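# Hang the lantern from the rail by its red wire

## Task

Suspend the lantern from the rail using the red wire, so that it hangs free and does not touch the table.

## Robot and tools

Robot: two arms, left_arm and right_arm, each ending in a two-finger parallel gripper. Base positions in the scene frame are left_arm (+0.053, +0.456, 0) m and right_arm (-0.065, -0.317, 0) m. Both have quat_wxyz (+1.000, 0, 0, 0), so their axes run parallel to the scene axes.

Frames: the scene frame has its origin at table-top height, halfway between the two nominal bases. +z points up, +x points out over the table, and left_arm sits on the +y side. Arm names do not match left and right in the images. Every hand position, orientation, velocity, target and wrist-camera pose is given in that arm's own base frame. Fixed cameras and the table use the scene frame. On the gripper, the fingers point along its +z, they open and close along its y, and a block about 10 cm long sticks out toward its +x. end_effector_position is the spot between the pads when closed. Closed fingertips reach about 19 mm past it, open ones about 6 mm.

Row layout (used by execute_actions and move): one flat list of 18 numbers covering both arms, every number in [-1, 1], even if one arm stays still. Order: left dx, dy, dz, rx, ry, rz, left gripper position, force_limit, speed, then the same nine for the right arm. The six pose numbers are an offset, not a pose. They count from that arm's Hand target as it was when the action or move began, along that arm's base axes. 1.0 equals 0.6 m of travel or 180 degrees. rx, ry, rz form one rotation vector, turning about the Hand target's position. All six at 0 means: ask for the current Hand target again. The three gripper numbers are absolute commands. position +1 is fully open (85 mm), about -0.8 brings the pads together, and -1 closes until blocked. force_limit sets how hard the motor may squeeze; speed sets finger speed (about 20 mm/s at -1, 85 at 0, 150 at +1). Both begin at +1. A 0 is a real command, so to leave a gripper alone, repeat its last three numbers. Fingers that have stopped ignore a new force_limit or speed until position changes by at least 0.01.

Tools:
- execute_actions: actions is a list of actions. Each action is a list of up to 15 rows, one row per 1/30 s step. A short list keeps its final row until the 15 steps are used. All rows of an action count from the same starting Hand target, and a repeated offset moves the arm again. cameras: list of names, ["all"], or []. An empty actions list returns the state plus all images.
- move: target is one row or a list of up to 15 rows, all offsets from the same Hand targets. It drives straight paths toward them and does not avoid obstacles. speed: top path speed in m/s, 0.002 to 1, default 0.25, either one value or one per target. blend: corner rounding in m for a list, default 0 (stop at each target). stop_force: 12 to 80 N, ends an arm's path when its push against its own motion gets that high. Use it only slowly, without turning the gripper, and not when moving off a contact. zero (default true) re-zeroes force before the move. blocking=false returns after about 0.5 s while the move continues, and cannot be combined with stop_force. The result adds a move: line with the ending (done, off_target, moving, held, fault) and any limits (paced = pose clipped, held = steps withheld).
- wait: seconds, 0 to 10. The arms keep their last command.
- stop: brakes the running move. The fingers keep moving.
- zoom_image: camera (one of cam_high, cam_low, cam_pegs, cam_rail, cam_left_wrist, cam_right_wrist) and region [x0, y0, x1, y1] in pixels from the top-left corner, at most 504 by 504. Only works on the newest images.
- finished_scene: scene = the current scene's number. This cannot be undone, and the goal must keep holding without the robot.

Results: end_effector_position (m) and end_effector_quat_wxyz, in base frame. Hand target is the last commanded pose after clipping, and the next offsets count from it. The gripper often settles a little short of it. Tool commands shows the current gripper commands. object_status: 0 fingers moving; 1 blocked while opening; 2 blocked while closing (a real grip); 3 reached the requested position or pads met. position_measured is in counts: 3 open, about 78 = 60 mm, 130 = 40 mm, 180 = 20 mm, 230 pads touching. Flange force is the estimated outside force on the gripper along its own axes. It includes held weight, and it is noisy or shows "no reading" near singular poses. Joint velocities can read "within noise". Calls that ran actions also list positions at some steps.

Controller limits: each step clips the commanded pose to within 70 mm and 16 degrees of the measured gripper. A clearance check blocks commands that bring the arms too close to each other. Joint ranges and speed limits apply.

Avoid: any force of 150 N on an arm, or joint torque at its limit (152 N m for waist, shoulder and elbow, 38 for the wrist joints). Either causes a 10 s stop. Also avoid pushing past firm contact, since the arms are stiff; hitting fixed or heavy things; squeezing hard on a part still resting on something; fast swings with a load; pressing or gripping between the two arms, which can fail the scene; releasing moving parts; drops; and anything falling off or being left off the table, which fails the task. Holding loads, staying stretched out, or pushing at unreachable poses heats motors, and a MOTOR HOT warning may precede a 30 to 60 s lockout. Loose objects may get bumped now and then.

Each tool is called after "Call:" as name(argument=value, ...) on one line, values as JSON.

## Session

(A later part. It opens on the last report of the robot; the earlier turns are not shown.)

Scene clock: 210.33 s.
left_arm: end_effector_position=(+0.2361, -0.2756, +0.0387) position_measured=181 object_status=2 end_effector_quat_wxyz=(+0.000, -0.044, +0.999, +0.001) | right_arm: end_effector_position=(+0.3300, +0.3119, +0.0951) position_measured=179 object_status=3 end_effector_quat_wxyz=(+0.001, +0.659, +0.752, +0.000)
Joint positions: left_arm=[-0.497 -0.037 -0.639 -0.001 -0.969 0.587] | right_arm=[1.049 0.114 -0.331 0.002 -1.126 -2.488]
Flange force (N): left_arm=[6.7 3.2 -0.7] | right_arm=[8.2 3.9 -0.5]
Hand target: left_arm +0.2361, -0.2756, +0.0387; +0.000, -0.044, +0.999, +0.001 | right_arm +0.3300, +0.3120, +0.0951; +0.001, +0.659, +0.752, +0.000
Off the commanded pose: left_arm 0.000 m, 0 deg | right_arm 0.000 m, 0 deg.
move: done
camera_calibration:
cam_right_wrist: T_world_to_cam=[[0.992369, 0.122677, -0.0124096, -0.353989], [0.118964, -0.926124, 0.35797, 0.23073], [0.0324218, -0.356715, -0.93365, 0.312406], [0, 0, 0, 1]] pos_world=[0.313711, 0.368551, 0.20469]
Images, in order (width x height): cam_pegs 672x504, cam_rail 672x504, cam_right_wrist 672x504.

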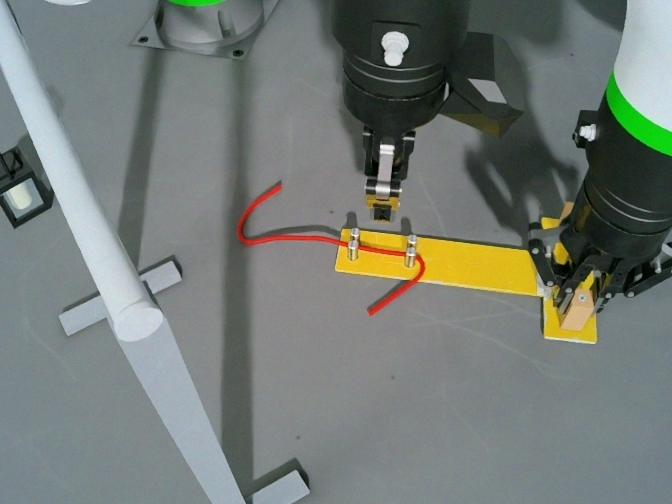

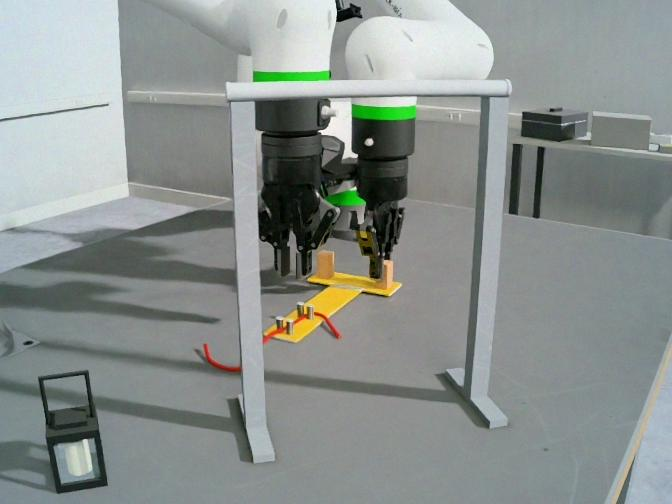

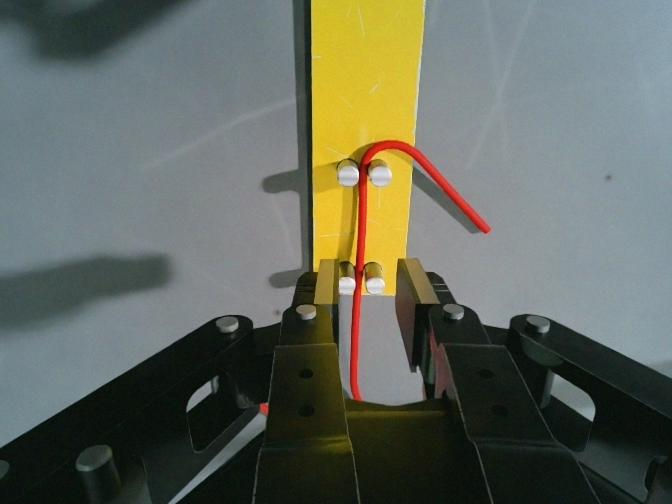

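Call:
move(target=[0,0,0,0,0,0,-1,-0.6,-1,0.0017,-0.0025,-0.1135,0,0,0,-0.4,1,-1], speed=0.04, stop_force=15, cameras=["cam_right_wrist"])

Call:
move(target=[0,0,0,0,0,0,-1,-0.6,-1,0,0,0,0,0,0,-1,1,-1], cameras=["cam_right_wrist"])

Scene clock: 213.97 s.
left_arm: end_effector_position=(+0.2361, -0.2756, +0.0387) position_measured=181 object_status=2 end_effector_quat_wxyz=(+0.000, -0.044, +0.999, +0.001) | right_arm: end_effector_position=(+0.3310, +0.3105, +0.0270) position_measured=179 object_status=3 end_effector_quat_wxyz=(+0.001, +0.659, +0.752, +0.000)
Joint positions: left_arm=[-0.497 -0.037 -0.639 -0.001 -0.97 0.587] | right_arm=[1.045 0.203 -0.41 0.002 -0.958 -2.485]
Flange force (N): left_arm=[6.0 2.4 0.4] | right_arm=[8.6 4.9 0.4]
Hand target: left_arm +0.2361, -0.2756, +0.0387; +0.000, -0.044, +0.999, +0.001 | right_arm +0.3310, +0.3105, +0.0270; +0.001, +0.659, +0.752, +0.000
Off the commanded pose: left_arm 0.000 m, 0 deg | right_arm 0.000 m, 0 deg.
move: done
camera_calibration:
cam_right_wrist: T_world_to_cam=[[0.992369, 0.122677, -0.0124096, -0.355643], [0.118964, -0.926124, 0.35797, 0.2536], [0.0324218, -0.356715, -0.93365, 0.248257], [0, 0, 0, 1]] pos_world=[0.314711, 0.367051, 0.13659]
Images, in order (width x height): cam_right_wrist 672x504.

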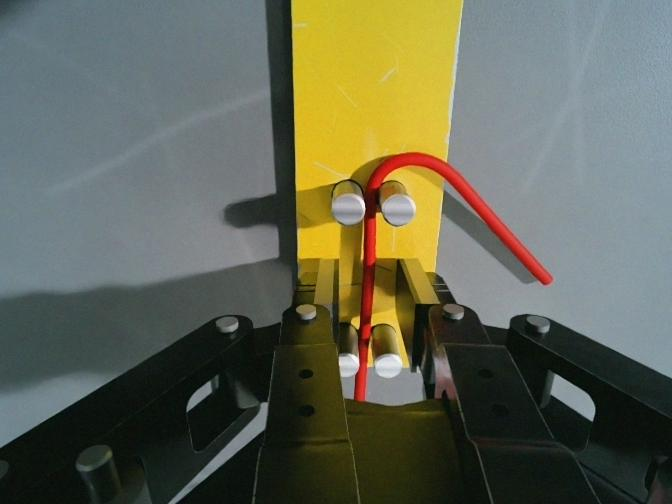

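Scene clock: 215.50 s.
left_arm: end_effector_position=(+0.2361, -0.2756, +0.0387) position_measured=181 object_status=2 end_effector_quat_wxyz=(+0.000, -0.044, +0.999, +0.001) | right_arm: end_effector_position=(+0.3310, +0.3105, +0.0270) position_measured=228 object_status=0 end_effector_quat_wxyz=(+0.001, +0.659, +0.752, +0.000)
Joint positions: left_arm=[-0.497 -0.037 -0.639 -0.001 -0.97 0.587] | right_arm=[1.045 0.203 -0.41 0.002 -0.958 -2.485]
Flange force (N): left_arm=[6.5 3.6 0.8] | right_arm=[7.8 5.4 0.2]
Hand target: left_arm +0.2361, -0.2756, +0.0387; +0.000, -0.044, +0.999, +0.001 | right_arm +0.3310, +0.3105, +0.0270; +0.001, +0.659, +0.752, +0.000
Off the commanded pose: left_arm 0.000 m, 0 deg | right_arm 0.000 m, 0 deg.
move: done
camera_calibration:
cam_right_wrist: T_world_to_cam=[[0.992369, 0.122677, -0.0124096, -0.355742], [0.118964, -0.926124, 0.35797, 0.253588], [0.0324218, -0.356715, -0.93365, 0.248253], [0, 0, 0, 1]] pos_world=[0.314811, 0.367051, 0.13659]
Images, in order (width x height): cam_right_wrist 672x504.

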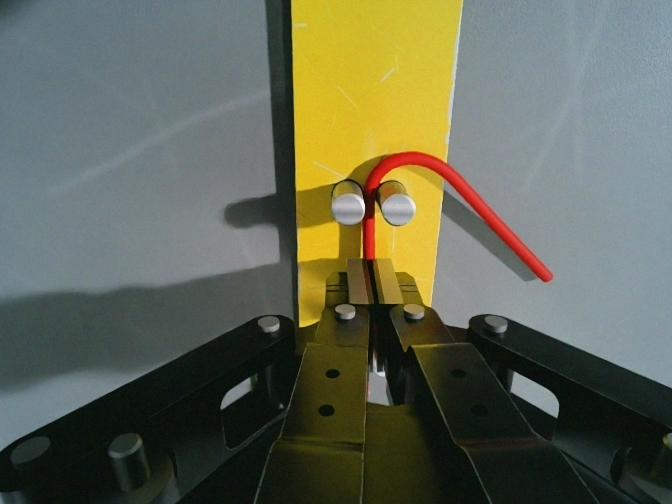

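Call:
move(target=[0,0,0,0,0,0,-1,-0.6,-1,0,0,0.06,0,0,0,-1,1,-1], speed=0.04, cameras=["cam_right_wrist","cam_pegs"])

Scene clock: 217.07 s.
left_arm: end_effector_position=(+0.2361, -0.2756, +0.0387) position_measured=181 object_status=2 end_effector_quat_wxyz=(+0.000, -0.044, +0.999, +0.001) | right_arm: end_effector_position=(+0.3310, +0.3105, +0.0630) position_measured=228 object_status=2 end_effector_quat_wxyz=(+0.001, +0.659, +0.752, +0.000)
Joint positions: left_arm=[-0.497 -0.037 -0.639 -0.001 -0.97 0.587] | right_arm=[1.045 0.152 -0.372 0.002 -1.047 -2.484]
Flange force (N): left_arm=[6.2 3.1 -0.2] | right_arm=[7.6 4.6 -1.0]
Hand target: left_arm +0.2361, -0.2756, +0.0387; +0.000, -0.044, +0.999, +0.001 | right_arm +0.3310, +0.3105, +0.0630; +0.001, +0.659, +0.752, +0.000
Off the commanded pose: left_arm 0.000 m, 0 deg | right_arm 0.000 m, 0 deg.
move: done
camera_calibration:
cam_right_wrist: T_world_to_cam=[[0.992366, 0.12271, -0.0123162, -0.355324], [0.118961, -0.92612, 0.357982, 0.240734], [0.0325217, -0.356714, -0.933647, 0.281739], [0, 0, 0, 1]] pos_world=[0.314811, 0.367051, 0.17249]
Images, in order (width x height): cam_pegs 672x504, cam_right_wrist 672x504.

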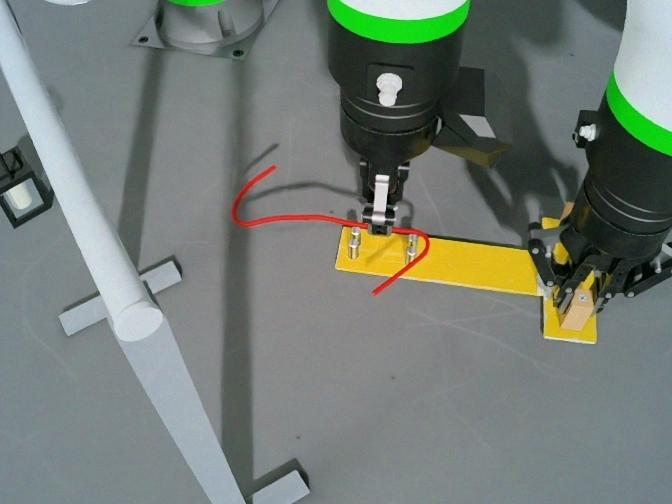

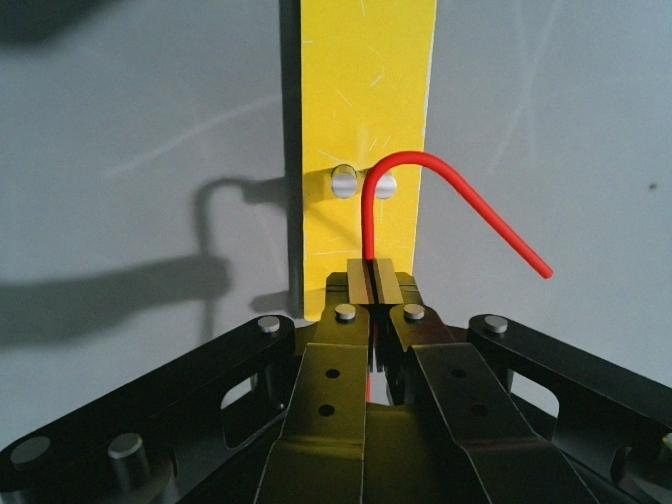

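Call:
move(target=[0,0,0,0,0,0,0.26,-0.6,-1,0,-0.1,0.35,0,0,0,-1,1,-1])

Call:
move(target=[[0,0,0.25,0,0,0,0.26,-0.6,-1,0,0,0,0,0,0,-1,1,-1],[0.05,0.4,0.4,0,0,0,0.26,-0.6,-1,0,0,0,0,0,0,-1,1,-1]], blend=0.03, cameras=["all"])

Scene clock: 220.10 s.
left_arm: end_effector_position=(+0.2361, -0.2756, +0.0387) position_measured=96 object_status=0 end_effector_quat_wxyz=(+0.000, -0.044, +0.999, +0.001) | right_arm: end_effector_position=(+0.3310, +0.2505, +0.2730) position_measured=228 object_status=2 end_effector_quat_wxyz=(+0.001, +0.659, +0.752, +0.000)
Joint positions: left_arm=[-0.497 -0.037 -0.639 -0.001 -0.97 0.587] | right_arm=[0.967 -0.088 -0.107 0.001 -1.551 -2.406]
Flange force (N): left_arm=[5.1 2.8 -1.7] | right_arm=[7.9 5.1 -4.7]
Hand target: left_arm +0.2361, -0.2756, +0.0387; +0.000, -0.044, +0.999, +0.001 | right_arm +0.3310, +0.2505, +0.2730; +0.001, +0.659, +0.752, +0.000
Off the commanded pose: left_arm 0.000 m, 0 deg | right_arm 0.000 m, 0 deg.
move: done

Scene clock: 222.47 s.
left_arm: end_effector_position=(+0.2661, -0.0356, +0.2787) position_measured=96 object_status=3 end_effector_quat_wxyz=(+0.000, -0.044, +0.999, +0.001) | right_arm: end_effector_position=(+0.3310, +0.2505, +0.2730) position_measured=228 object_status=2 end_effector_quat_wxyz=(+0.001, +0.659, +0.752, +0.000)
Joint positions: left_arm=[0.37 -0.489 -0.386 -0.001 -1.674 -0.282] | right_arm=[0.967 -0.088 -0.107 0.001 -1.551 -2.406]
Flange force (N): left_arm=[3.8 -5.9 3.3] | right_arm=[7.7 4.6 -4.5]
Hand target: left_arm +0.2661, -0.0356, +0.2787; +0.000, -0.044, +0.999, +0.001 | right_arm +0.3310, +0.2505, +0.2730; +0.001, +0.659, +0.752, +0.000
Off the commanded pose: left_arm 0.000 m, 0 deg | right_arm 0.000 m, 0 deg.
move: done
camera_calibration:
cam_left_wrist: T_world_to_cam=[[-0.0904865, 0.995866, 0.00799063, 0.0663756], [0.941374, 0.0829113, 0.327019, -0.317247], [0.325005, 0.037113, -0.944984, 0.308402], [0, 0, 0, 1]] pos_world=[0.204422, -0.0512435, 0.39465]
cam_right_wrist: T_world_to_cam=[[0.992369, 0.122677, -0.0124096, -0.345229], [0.118964, -0.926124, 0.35797, 0.109972], [0.0324218, -0.356715, -0.93365, 0.456532], [0, 0, 0, 1]] pos_world=[0.314711, 0.307051, 0.38259]

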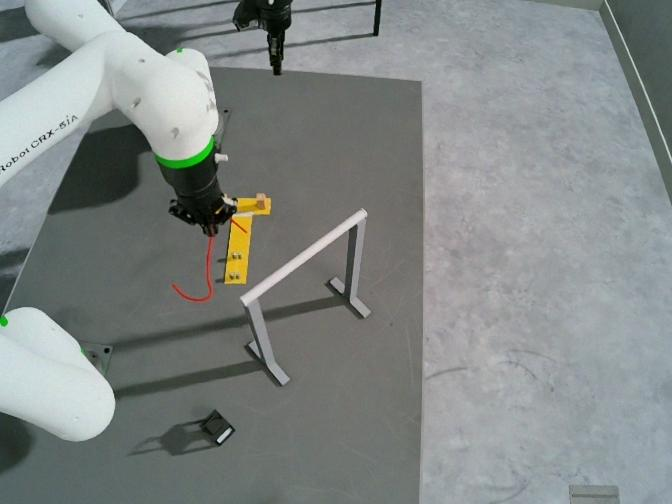

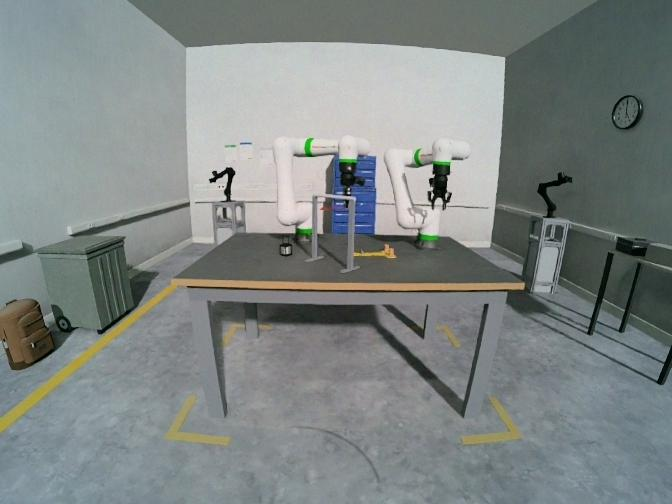

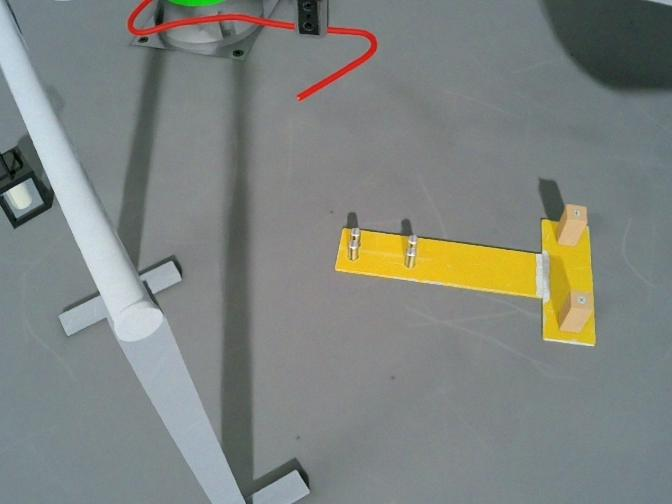

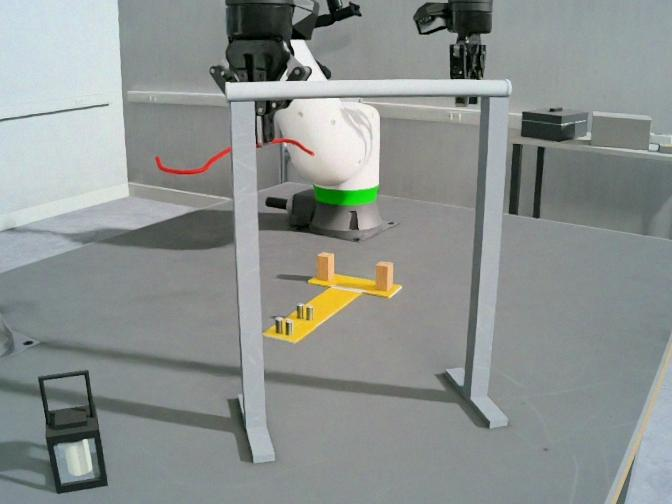

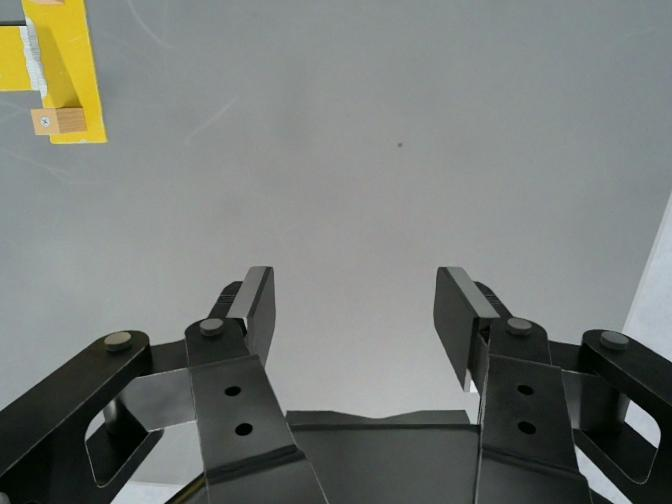

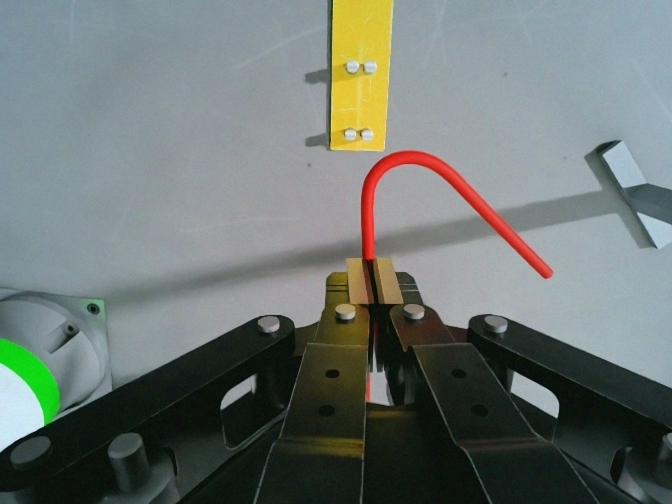

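Call:
move(target=[[0,0,0,0,0,0,0.26,-0.6,-1,-0.11,-0.2,0.1,0,0,0,-1,1,-1],[0,0,0,0,0,0,0.26,-0.6,-1,0.02,-0.68,0.05,0,0,0,-1,1,-1]], blend=0.05, cameras=["cam_right_wrist","cam_rail"])

Scene clock: 226.73 s.
left_arm: end_effector_position=(+0.2661, -0.0356, +0.2787) position_measured=96 object_status=3 end_effector_quat_wxyz=(+0.000, -0.044, +0.999, +0.001) | right_arm: end_effector_position=(+0.3430, -0.1575, +0.3030) position_measured=228 object_status=2 end_effector_quat_wxyz=(+0.001, +0.659, +0.752, +0.000)
Joint positions: left_arm=[0.371 -0.489 -0.386 -0.001 -1.674 -0.282] | right_arm=[-0.078 -0.185 -0.121 0.001 -1.633 -1.36]
Flange force (N): left_arm=[3.8 -3.5 1.9] | right_arm=[2.4 9.2 -4.5]
Hand target: left_arm +0.2661, -0.0356, +0.2787; +0.000, -0.044, +0.999, +0.001 | right_arm +0.3430, -0.1575, +0.3030; +0.001, +0.659, +0.752, +0.000
Off the commanded pose: left_arm 0.000 m, 0 deg | right_arm 0.000 m, 0 deg.
move: done
camera_calibration:
cam_right_wrist: T_world_to_cam=[[0.992381, 0.122579, -0.0123861, -0.306749], [0.118861, -0.926103, 0.358058, -0.279962], [0.0324197, -0.356803, -0.933617, 0.338626], [0, 0, 0, 1]] pos_world=[0.326711, -0.10085, 0.412591]
Images, in order (width x height): cam_rail 672x504, cam_right_wrist 672x504.

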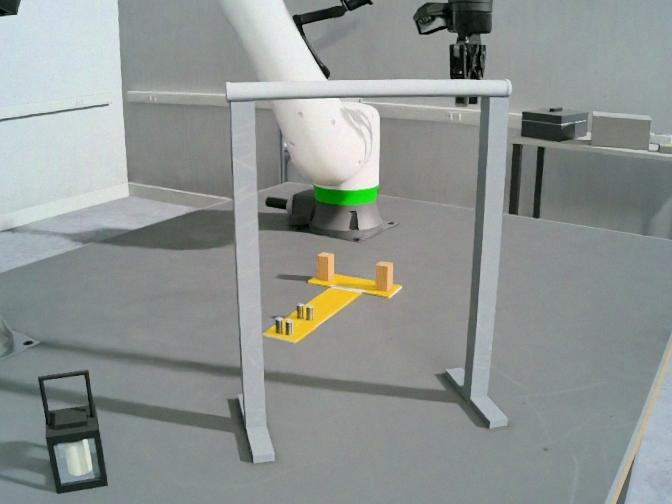

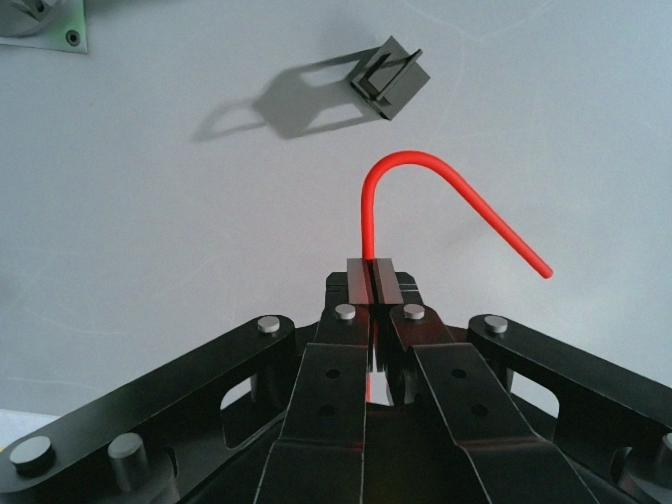

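Call:
zoom_image(camera="cam_right_wrist", region=[330, 20, 450, 130])

Scaled by 4.200 from the camera's 672x504 image, which has a finer 960x720 frame.

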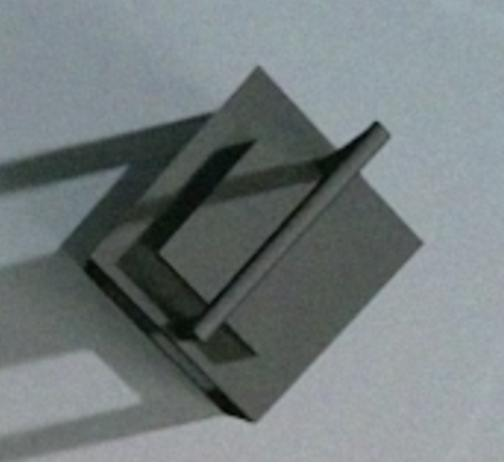

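Call:
move(target=[0,0,0,0,0,0,0.26,-0.6,-1,0.165,0.0103,0.1,-0.301,-0.585,0.648,-1,1,-1], speed=0.4, cameras=["all"])

Scene clock: 237.30 s.
left_arm: end_effector_position=(+0.2661, -0.0356, +0.2787) position_measured=96 object_status=3 end_effector_quat_wxyz=(+0.000, -0.044, +0.999, +0.001) | right_arm: end_effector_position=(+0.4420, -0.1513, +0.3630) position_measured=228 object_status=2 end_effector_quat_wxyz=(+0.686, -0.445, +0.549, +0.171)
Joint positions: left_arm=[0.371 -0.489 -0.386 -0.001 -1.674 -0.282] | right_arm=[-0.984 0.209 -0.019 -1.492 -1.901 2.249]
Flange force (N): left_arm=[4.6 -3.3 2.9] | right_arm=[5.2 -10.4 -1.1]
Hand target: left_arm +0.2661, -0.0356, +0.2787; +0.000, -0.044, +0.999, +0.001 | right_arm +0.4420, -0.1513, +0.3630; +0.686, -0.445, +0.549, +0.171
Off the commanded pose: left_arm 0.000 m, 0 deg | right_arm 0.000 m, 0 deg.
move: done; limits=paced
camera_calibration:
cam_left_wrist: T_world_to_cam=[[-0.0904865, 0.995866, 0.00799063, 0.0663756], [0.941374, 0.0829113, 0.327019, -0.317247], [0.325005, 0.037113, -0.944984, 0.308402], [0, 0, 0, 1]] pos_world=[0.204422, -0.0512435, 0.39465]
cam_right_wrist: T_world_to_cam=[[-0.718947, 0.557641, -0.414911, 0.563318], [-0.528336, -0.0505659, 0.847528, -0.0666211], [0.451636, 0.82854, 0.330977, -0.0713985], [0, 0, 0, 1]] pos_world=[0.402044, -0.258342, 0.313821]

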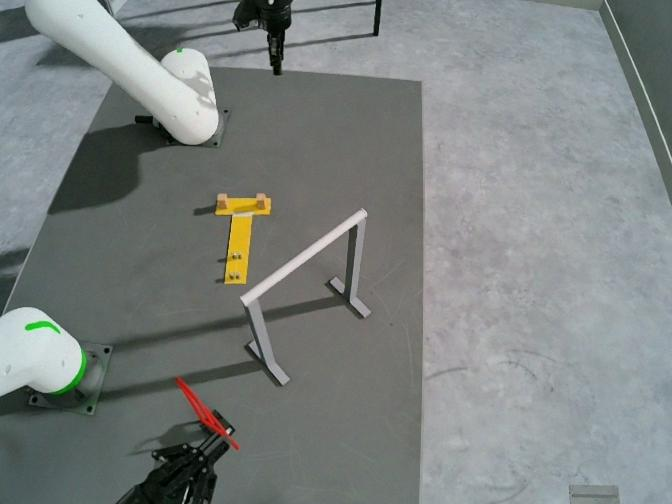

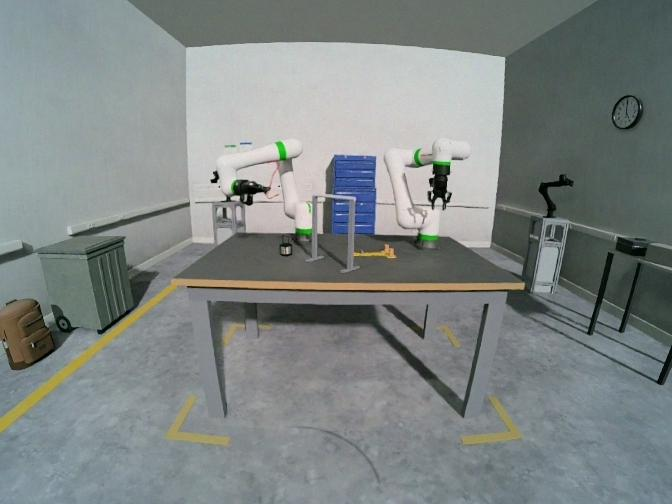

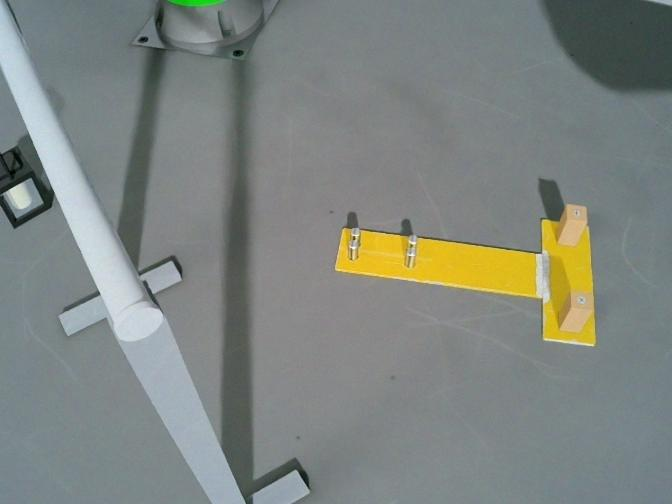

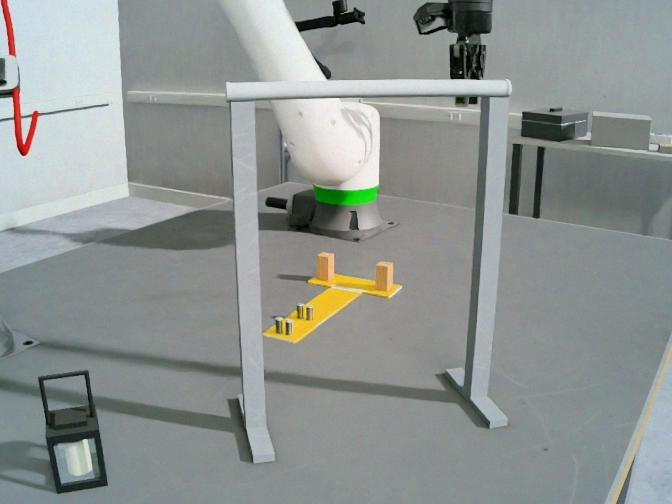

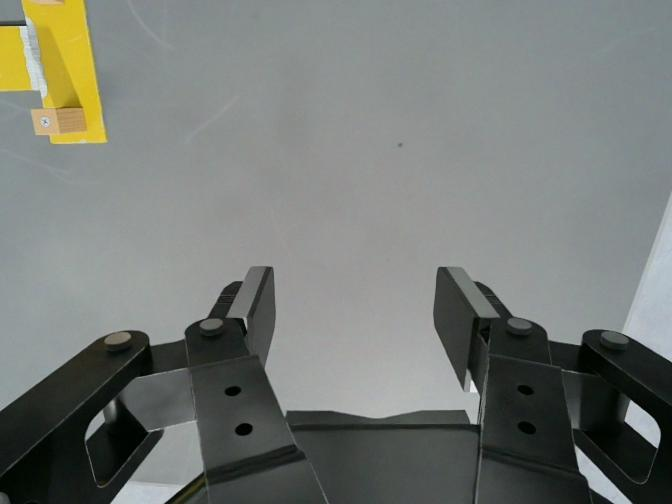

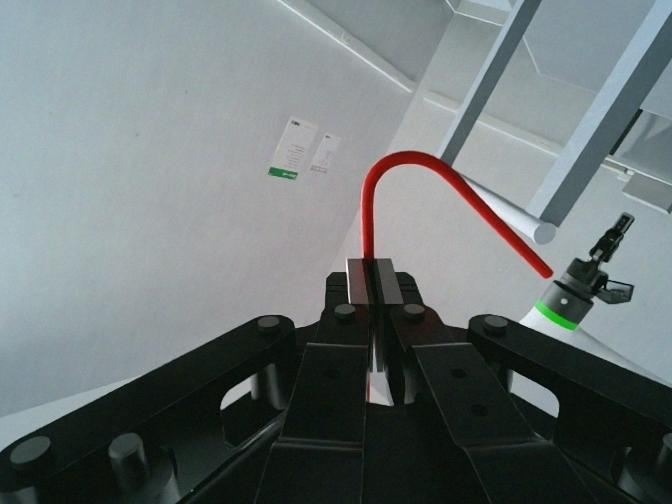

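Call:
move(target=[0,0,0,0,0,0,0.26,-0.6,-1,0,0,-0.372,0,0,0,-1,1,-1], speed=0.15, cameras=["cam_high","cam_rail","cam_right_wrist"])

Scene clock: 239.83 s.
left_arm: end_effector_position=(+0.2661, -0.0356, +0.2787) position_measured=96 object_status=3 end_effector_quat_wxyz=(+0.000, -0.044, +0.999, +0.001) | right_arm: end_effector_position=(+0.4420, -0.1513, +0.1398) position_measured=228 object_status=2 end_effector_quat_wxyz=(+0.686, -0.445, +0.549, +0.171)
Joint positions: left_arm=[0.371 -0.489 -0.386 -0.001 -1.674 -0.282] | right_arm=[-0.95 0.615 -0.11 -1.365 -1.798 2.755]
Flange force (N): left_arm=[4.8 -3.2 2.5] | right_arm=[3.2 -4.9 1.4]
Hand target: left_arm +0.2661, -0.0356, +0.2787; +0.000, -0.044, +0.999, +0.001 | right_arm +0.4420, -0.1513, +0.1398; +0.686, -0.445, +0.549, +0.171
Off the commanded pose: left_arm 0.000 m, 0 deg | right_arm 0.000 m, 0 deg.
move: done
camera_calibration:
cam_right_wrist: T_world_to_cam=[[-0.719084, 0.557663, -0.414645, 0.470747], [-0.528162, -0.0508016, 0.847623, 0.122407], [0.451624, 0.828511, 0.331067, 0.00246501], [0, 0, 0, 1]] pos_world=[0.402044, -0.258342, 0.0906219]
Images, in order (width x height): cam_high 672x504, cam_rail 672x504, cam_right_wrist 672x504.

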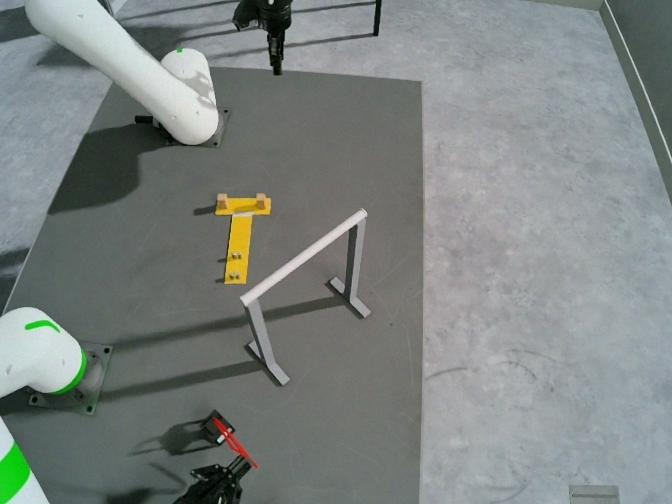

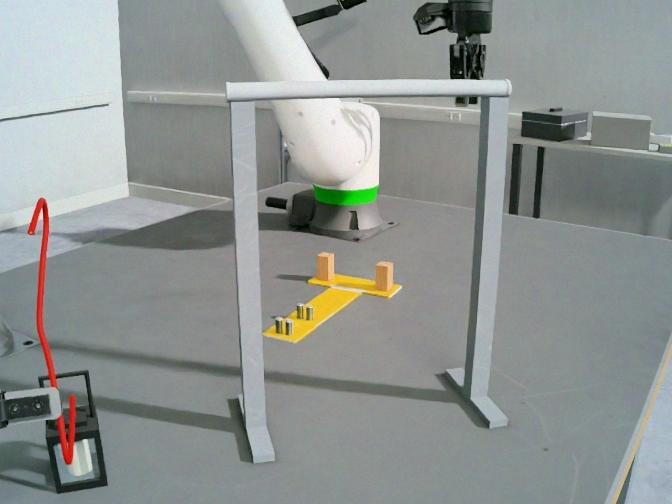

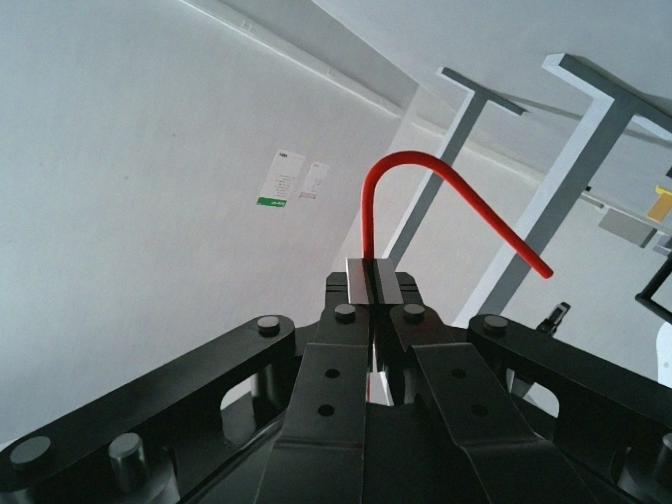

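Call:
move(target=[0,0,0,0,0,0,0.26,-0.6,-1,-0.065,0.0385,-0.0372,0,0,0,-1,1,-1], speed=0.06, cameras=["cam_high","cam_rail","cam_right_wrist","cam_pegs"])

Call:
zoom_image(camera="cam_rail", region=[0, 350, 150, 504])

Call:
zoom_image(camera="cam_high", region=[180, 390, 280, 480])

Call:
zoom_image(camera="cam_right_wrist", region=[480, 120, 672, 320])

Scene clock: 242.53 s.
left_arm: end_effector_position=(+0.2661, -0.0356, +0.2787) position_measured=96 object_status=3 end_effector_quat_wxyz=(+0.000, -0.044, +0.999, +0.001) | right_arm: end_effector_position=(+0.4030, -0.1282, +0.1175) position_measured=228 object_status=2 end_effector_quat_wxyz=(+0.686, -0.445, +0.549, +0.171)
Joint positions: left_arm=[0.371 -0.489 -0.386 -0.001 -1.674 -0.282] | right_arm=[-0.979 0.616 -0.215 -1.32 -1.795 2.866]
Flange force (N): left_arm=[4.4 -2.6 2.4] | right_arm=[9.1 -6.0 0.0]
Hand target: left_arm +0.2661, -0.0356, +0.2787; +0.000, -0.044, +0.999, +0.001 | right_arm +0.4030, -0.1282, +0.1175; +0.686, -0.445, +0.549, +0.171
Off the commanded pose: left_arm 0.000 m, 0 deg | right_arm 0.000 m, 0 deg.
move: done
camera_calibration:
cam_right_wrist: T_world_to_cam=[[-0.719084, 0.557663, -0.414645, 0.420574], [-0.528162, -0.0508016, 0.847623, 0.121884], [0.451624, 0.828511, 0.331067, 0.00832252], [0, 0, 0, 1]] pos_world=[0.363044, -0.235242, 0.0683219]
Images, in order (width x height): cam_high 672x504, cam_pegs 672x504, cam_rail 672x504, cam_right_wrist 672x504.

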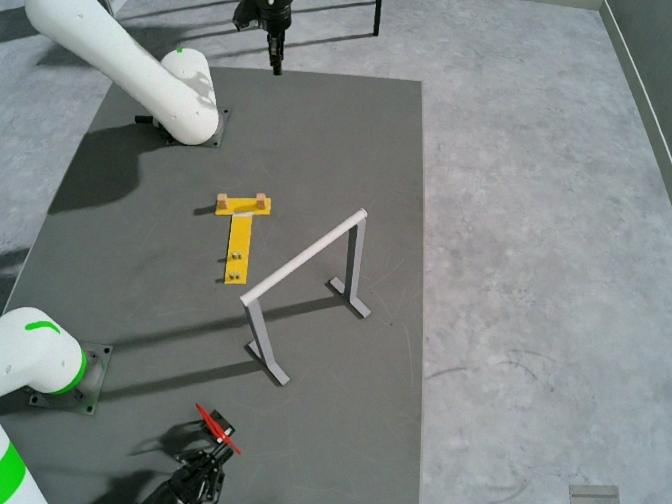

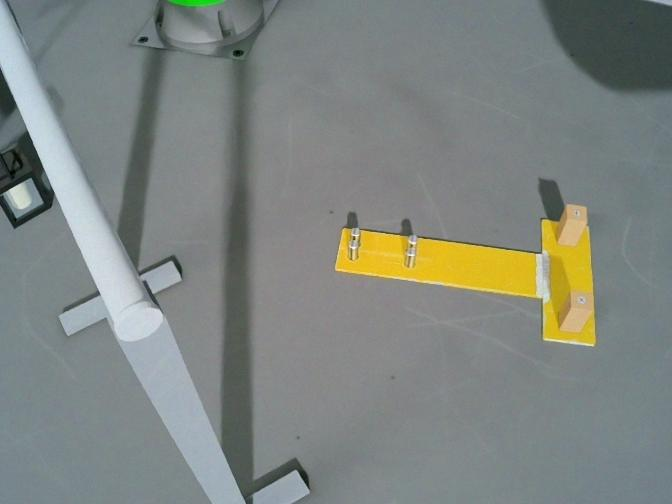

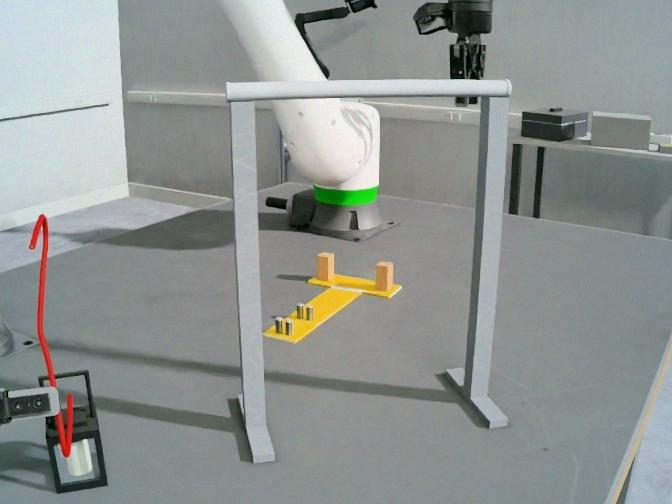

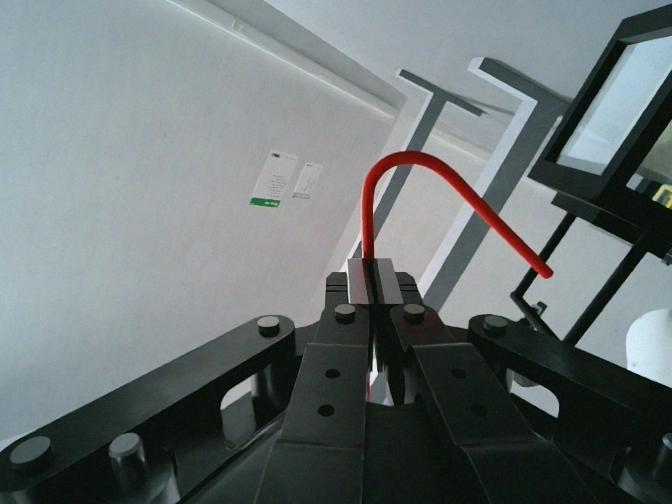

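Scaled by 3.273 from the camera's 672x504 image, which has a finer 960x720 frame.

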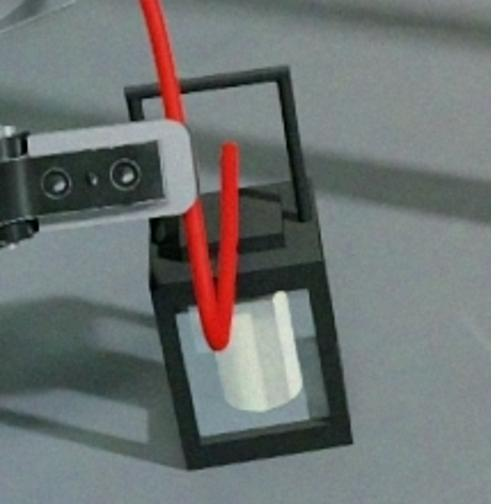

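Scaled by 5.040 from the camera's 672x504 image, which has a finer 960x720 frame.

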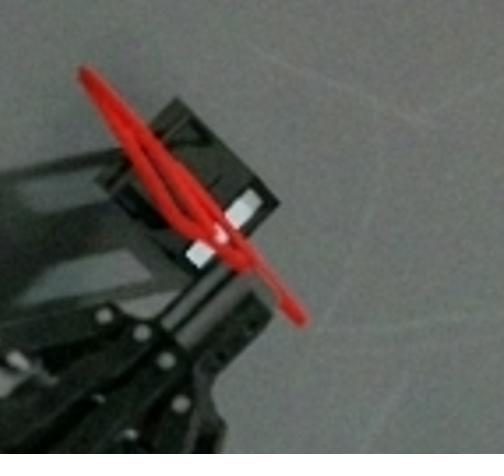

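Scaled by 2.520 from the camera's 672x504 image, which has a finer 960x720 frame.

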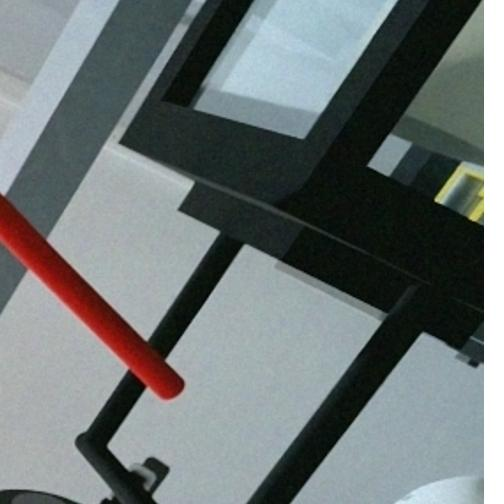

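Call:
move(target=[0,0,0,0,0,0,0.26,-0.6,-1,-0.044,0.0331,-0.001,0,0,0,-1,1,-1], speed=0.03, stop_force=12, cameras=["cam_rail","cam_right_wrist"])

Call:
zoom_image(camera="cam_rail", region=[0, 350, 150, 504])

Call:
zoom_image(camera="cam_right_wrist", region=[380, 120, 632, 372])

Scene clock: 246.10 s.
left_arm: end_effector_position=(+0.2661, -0.0356, +0.2787) position_measured=96 object_status=3 end_effector_quat_wxyz=(+0.000, -0.044, +0.999, +0.001) | right_arm: end_effector_position=(+0.3766, -0.1084, +0.1169) position_measured=228 object_status=2 end_effector_quat_wxyz=(+0.686, -0.445, +0.549, +0.171)
Joint positions: left_arm=[0.371 -0.489 -0.386 -0.001 -1.674 -0.282] | right_arm=[-0.998 0.582 -0.297 -1.295 -1.794 2.917]
Flange force (N): left_arm=[4.1 -2.9 2.6] | right_arm=[9.1 -4.3 -0.5]
Hand target: left_arm +0.2661, -0.0356, +0.2787; +0.000, -0.044, +0.999, +0.001 | right_arm +0.3766, -0.1084, +0.1169; +0.686, -0.445, +0.549, +0.171
Off the commanded pose: left_arm 0.000 m, 0 deg | right_arm 0.000 m, 0 deg.
move: done
camera_calibration:
cam_right_wrist: T_world_to_cam=[[-0.719084, 0.557663, -0.414645, 0.390244], [-0.528162, -0.0508016, 0.847623, 0.10946], [0.451624, 0.828511, 0.331067, 0.00395665], [0, 0, 0, 1]] pos_world=[0.336644, -0.215342, 0.0677219]
Images, in order (width x height): cam_rail 672x504, cam_right_wrist 672x504.

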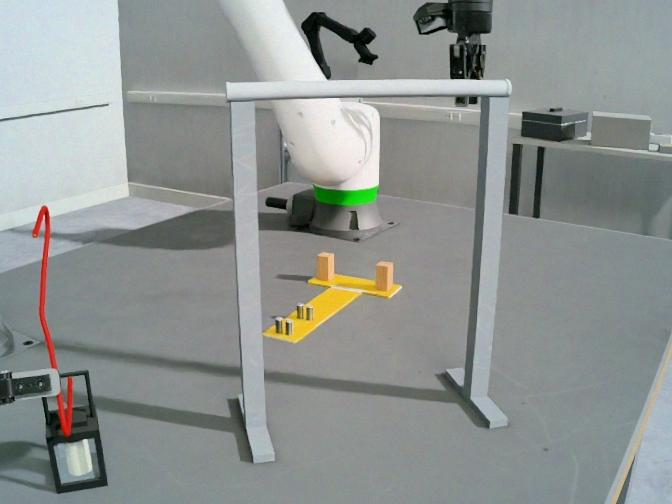

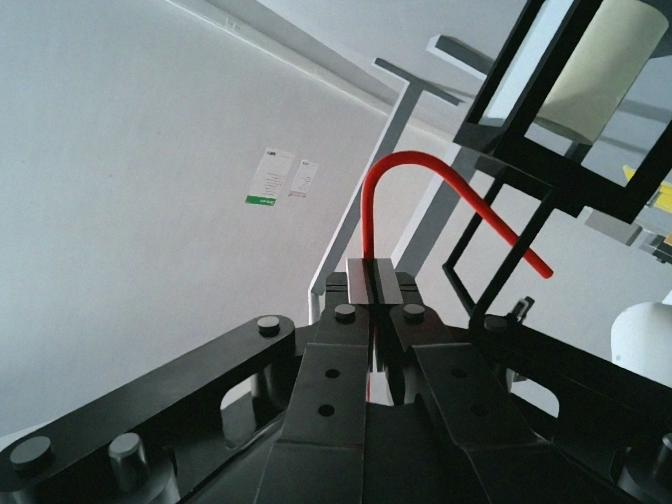

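Scaled by 3.273 from the camera's 672x504 image, which has a finer 960x720 frame.

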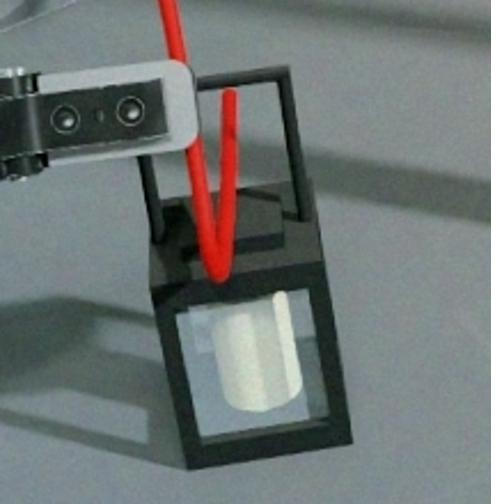

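Scaled by 2.000 from the camera's 672x504 image, which has a finer 960x720 frame.

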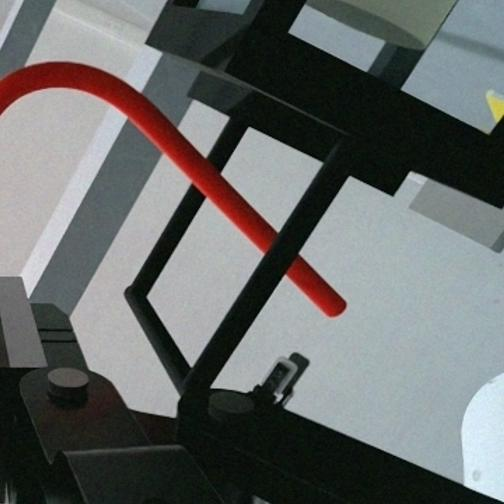

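Call:
move(target=[[0,0,0,0,0,0,0.26,-0.6,-1,-0.0133,0.01,0,0,0,0,-1,1,-1],[0,0,0,0,0,0,0.26,-0.6,-1,-0.0133,0.01,0.03,0.1,0.133,0,-1,1,-1],[0,0,0,0,0,0,0.26,-0.6,-1,-0.0133,0.01,0.09,0.1,0.133,0,-1,1,-1]], speed=[0.05,0.03,0.03], cameras=["cam_rail","cam_right_wrist","cam_high"])

Call:
zoom_image(camera="cam_rail", region=[0, 330, 170, 504])

Scene clock: 257.40 s.
left_arm: end_effector_position=(+0.2661, -0.0356, +0.2787) position_measured=96 object_status=3 end_effector_quat_wxyz=(+0.000, -0.044, +0.999, +0.001) | right_arm: end_effector_position=(+0.3686, -0.1024, +0.1499) position_measured=228 object_status=2 end_effector_quat_wxyz=(+0.619, -0.288, +0.645, +0.343)
Joint positions: left_arm=[0.371 -0.489 -0.386 -0.001 -1.674 -0.282] | right_arm=[-1.009 0.482 -0.332 -1.301 -1.818 2.332]
Flange force (N): left_arm=[4.4 -2.0 2.5] | right_arm=[6.6 -9.1 -0.3]
Hand target: left_arm +0.2661, -0.0356, +0.2787; +0.000, -0.044, +0.999, +0.001 | right_arm +0.3686, -0.1024, +0.1499; +0.619, -0.288, +0.645, +0.343 (not the last commanded pose)
Off the commanded pose: left_arm 0.000 m, 0 deg | right_arm 0.021 m, 0 deg.
move: off_target (right_arm; path cut at 10 s); path passed 2 of 3 targets
camera_calibration:
cam_right_wrist: T_world_to_cam=[[-0.787399, 0.609074, 0.0950384, 0.348872], [-0.148103, -0.33657, 0.929939, -0.104081], [0.598389, 0.718157, 0.35522, -0.0773323], [0, 0, 0, 1]] pos_world=[0.305561, -0.191982, 0.0911028]
Images, in order (width x height): cam_high 672x504, cam_rail 672x504, cam_right_wrist 672x504.

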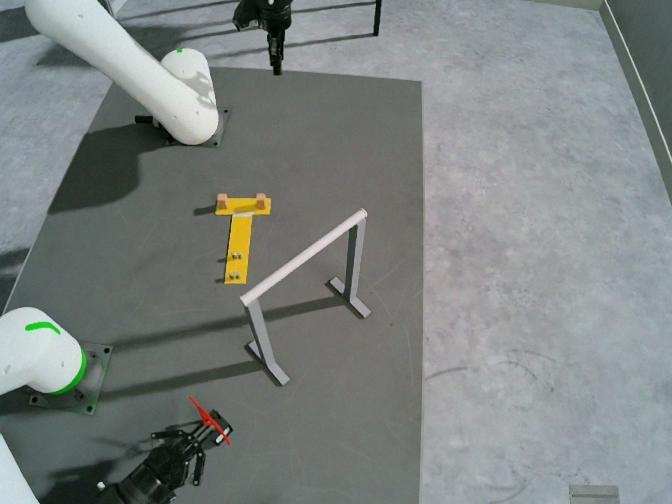

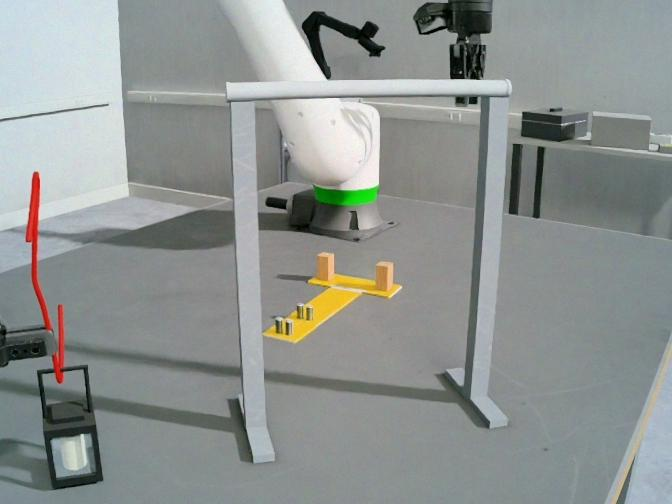

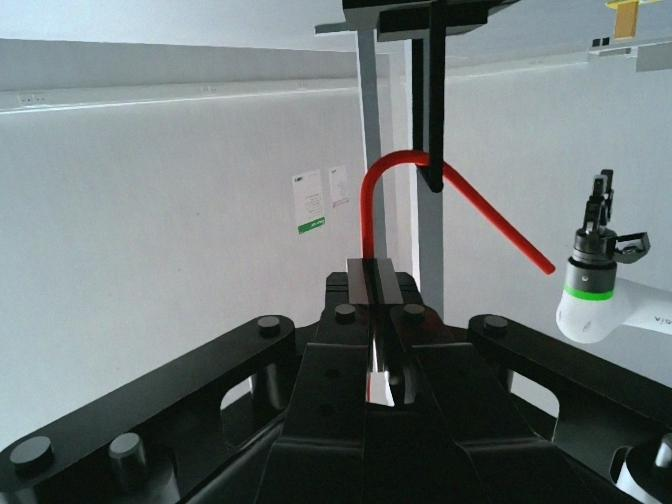

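Scaled by 2.897 from the camera's 672x504 image, which has a finer 960x720 frame.

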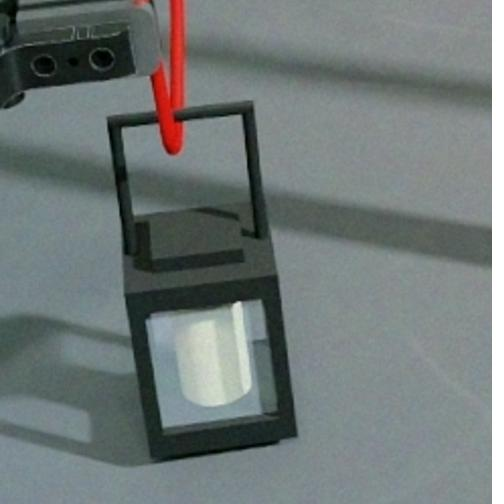

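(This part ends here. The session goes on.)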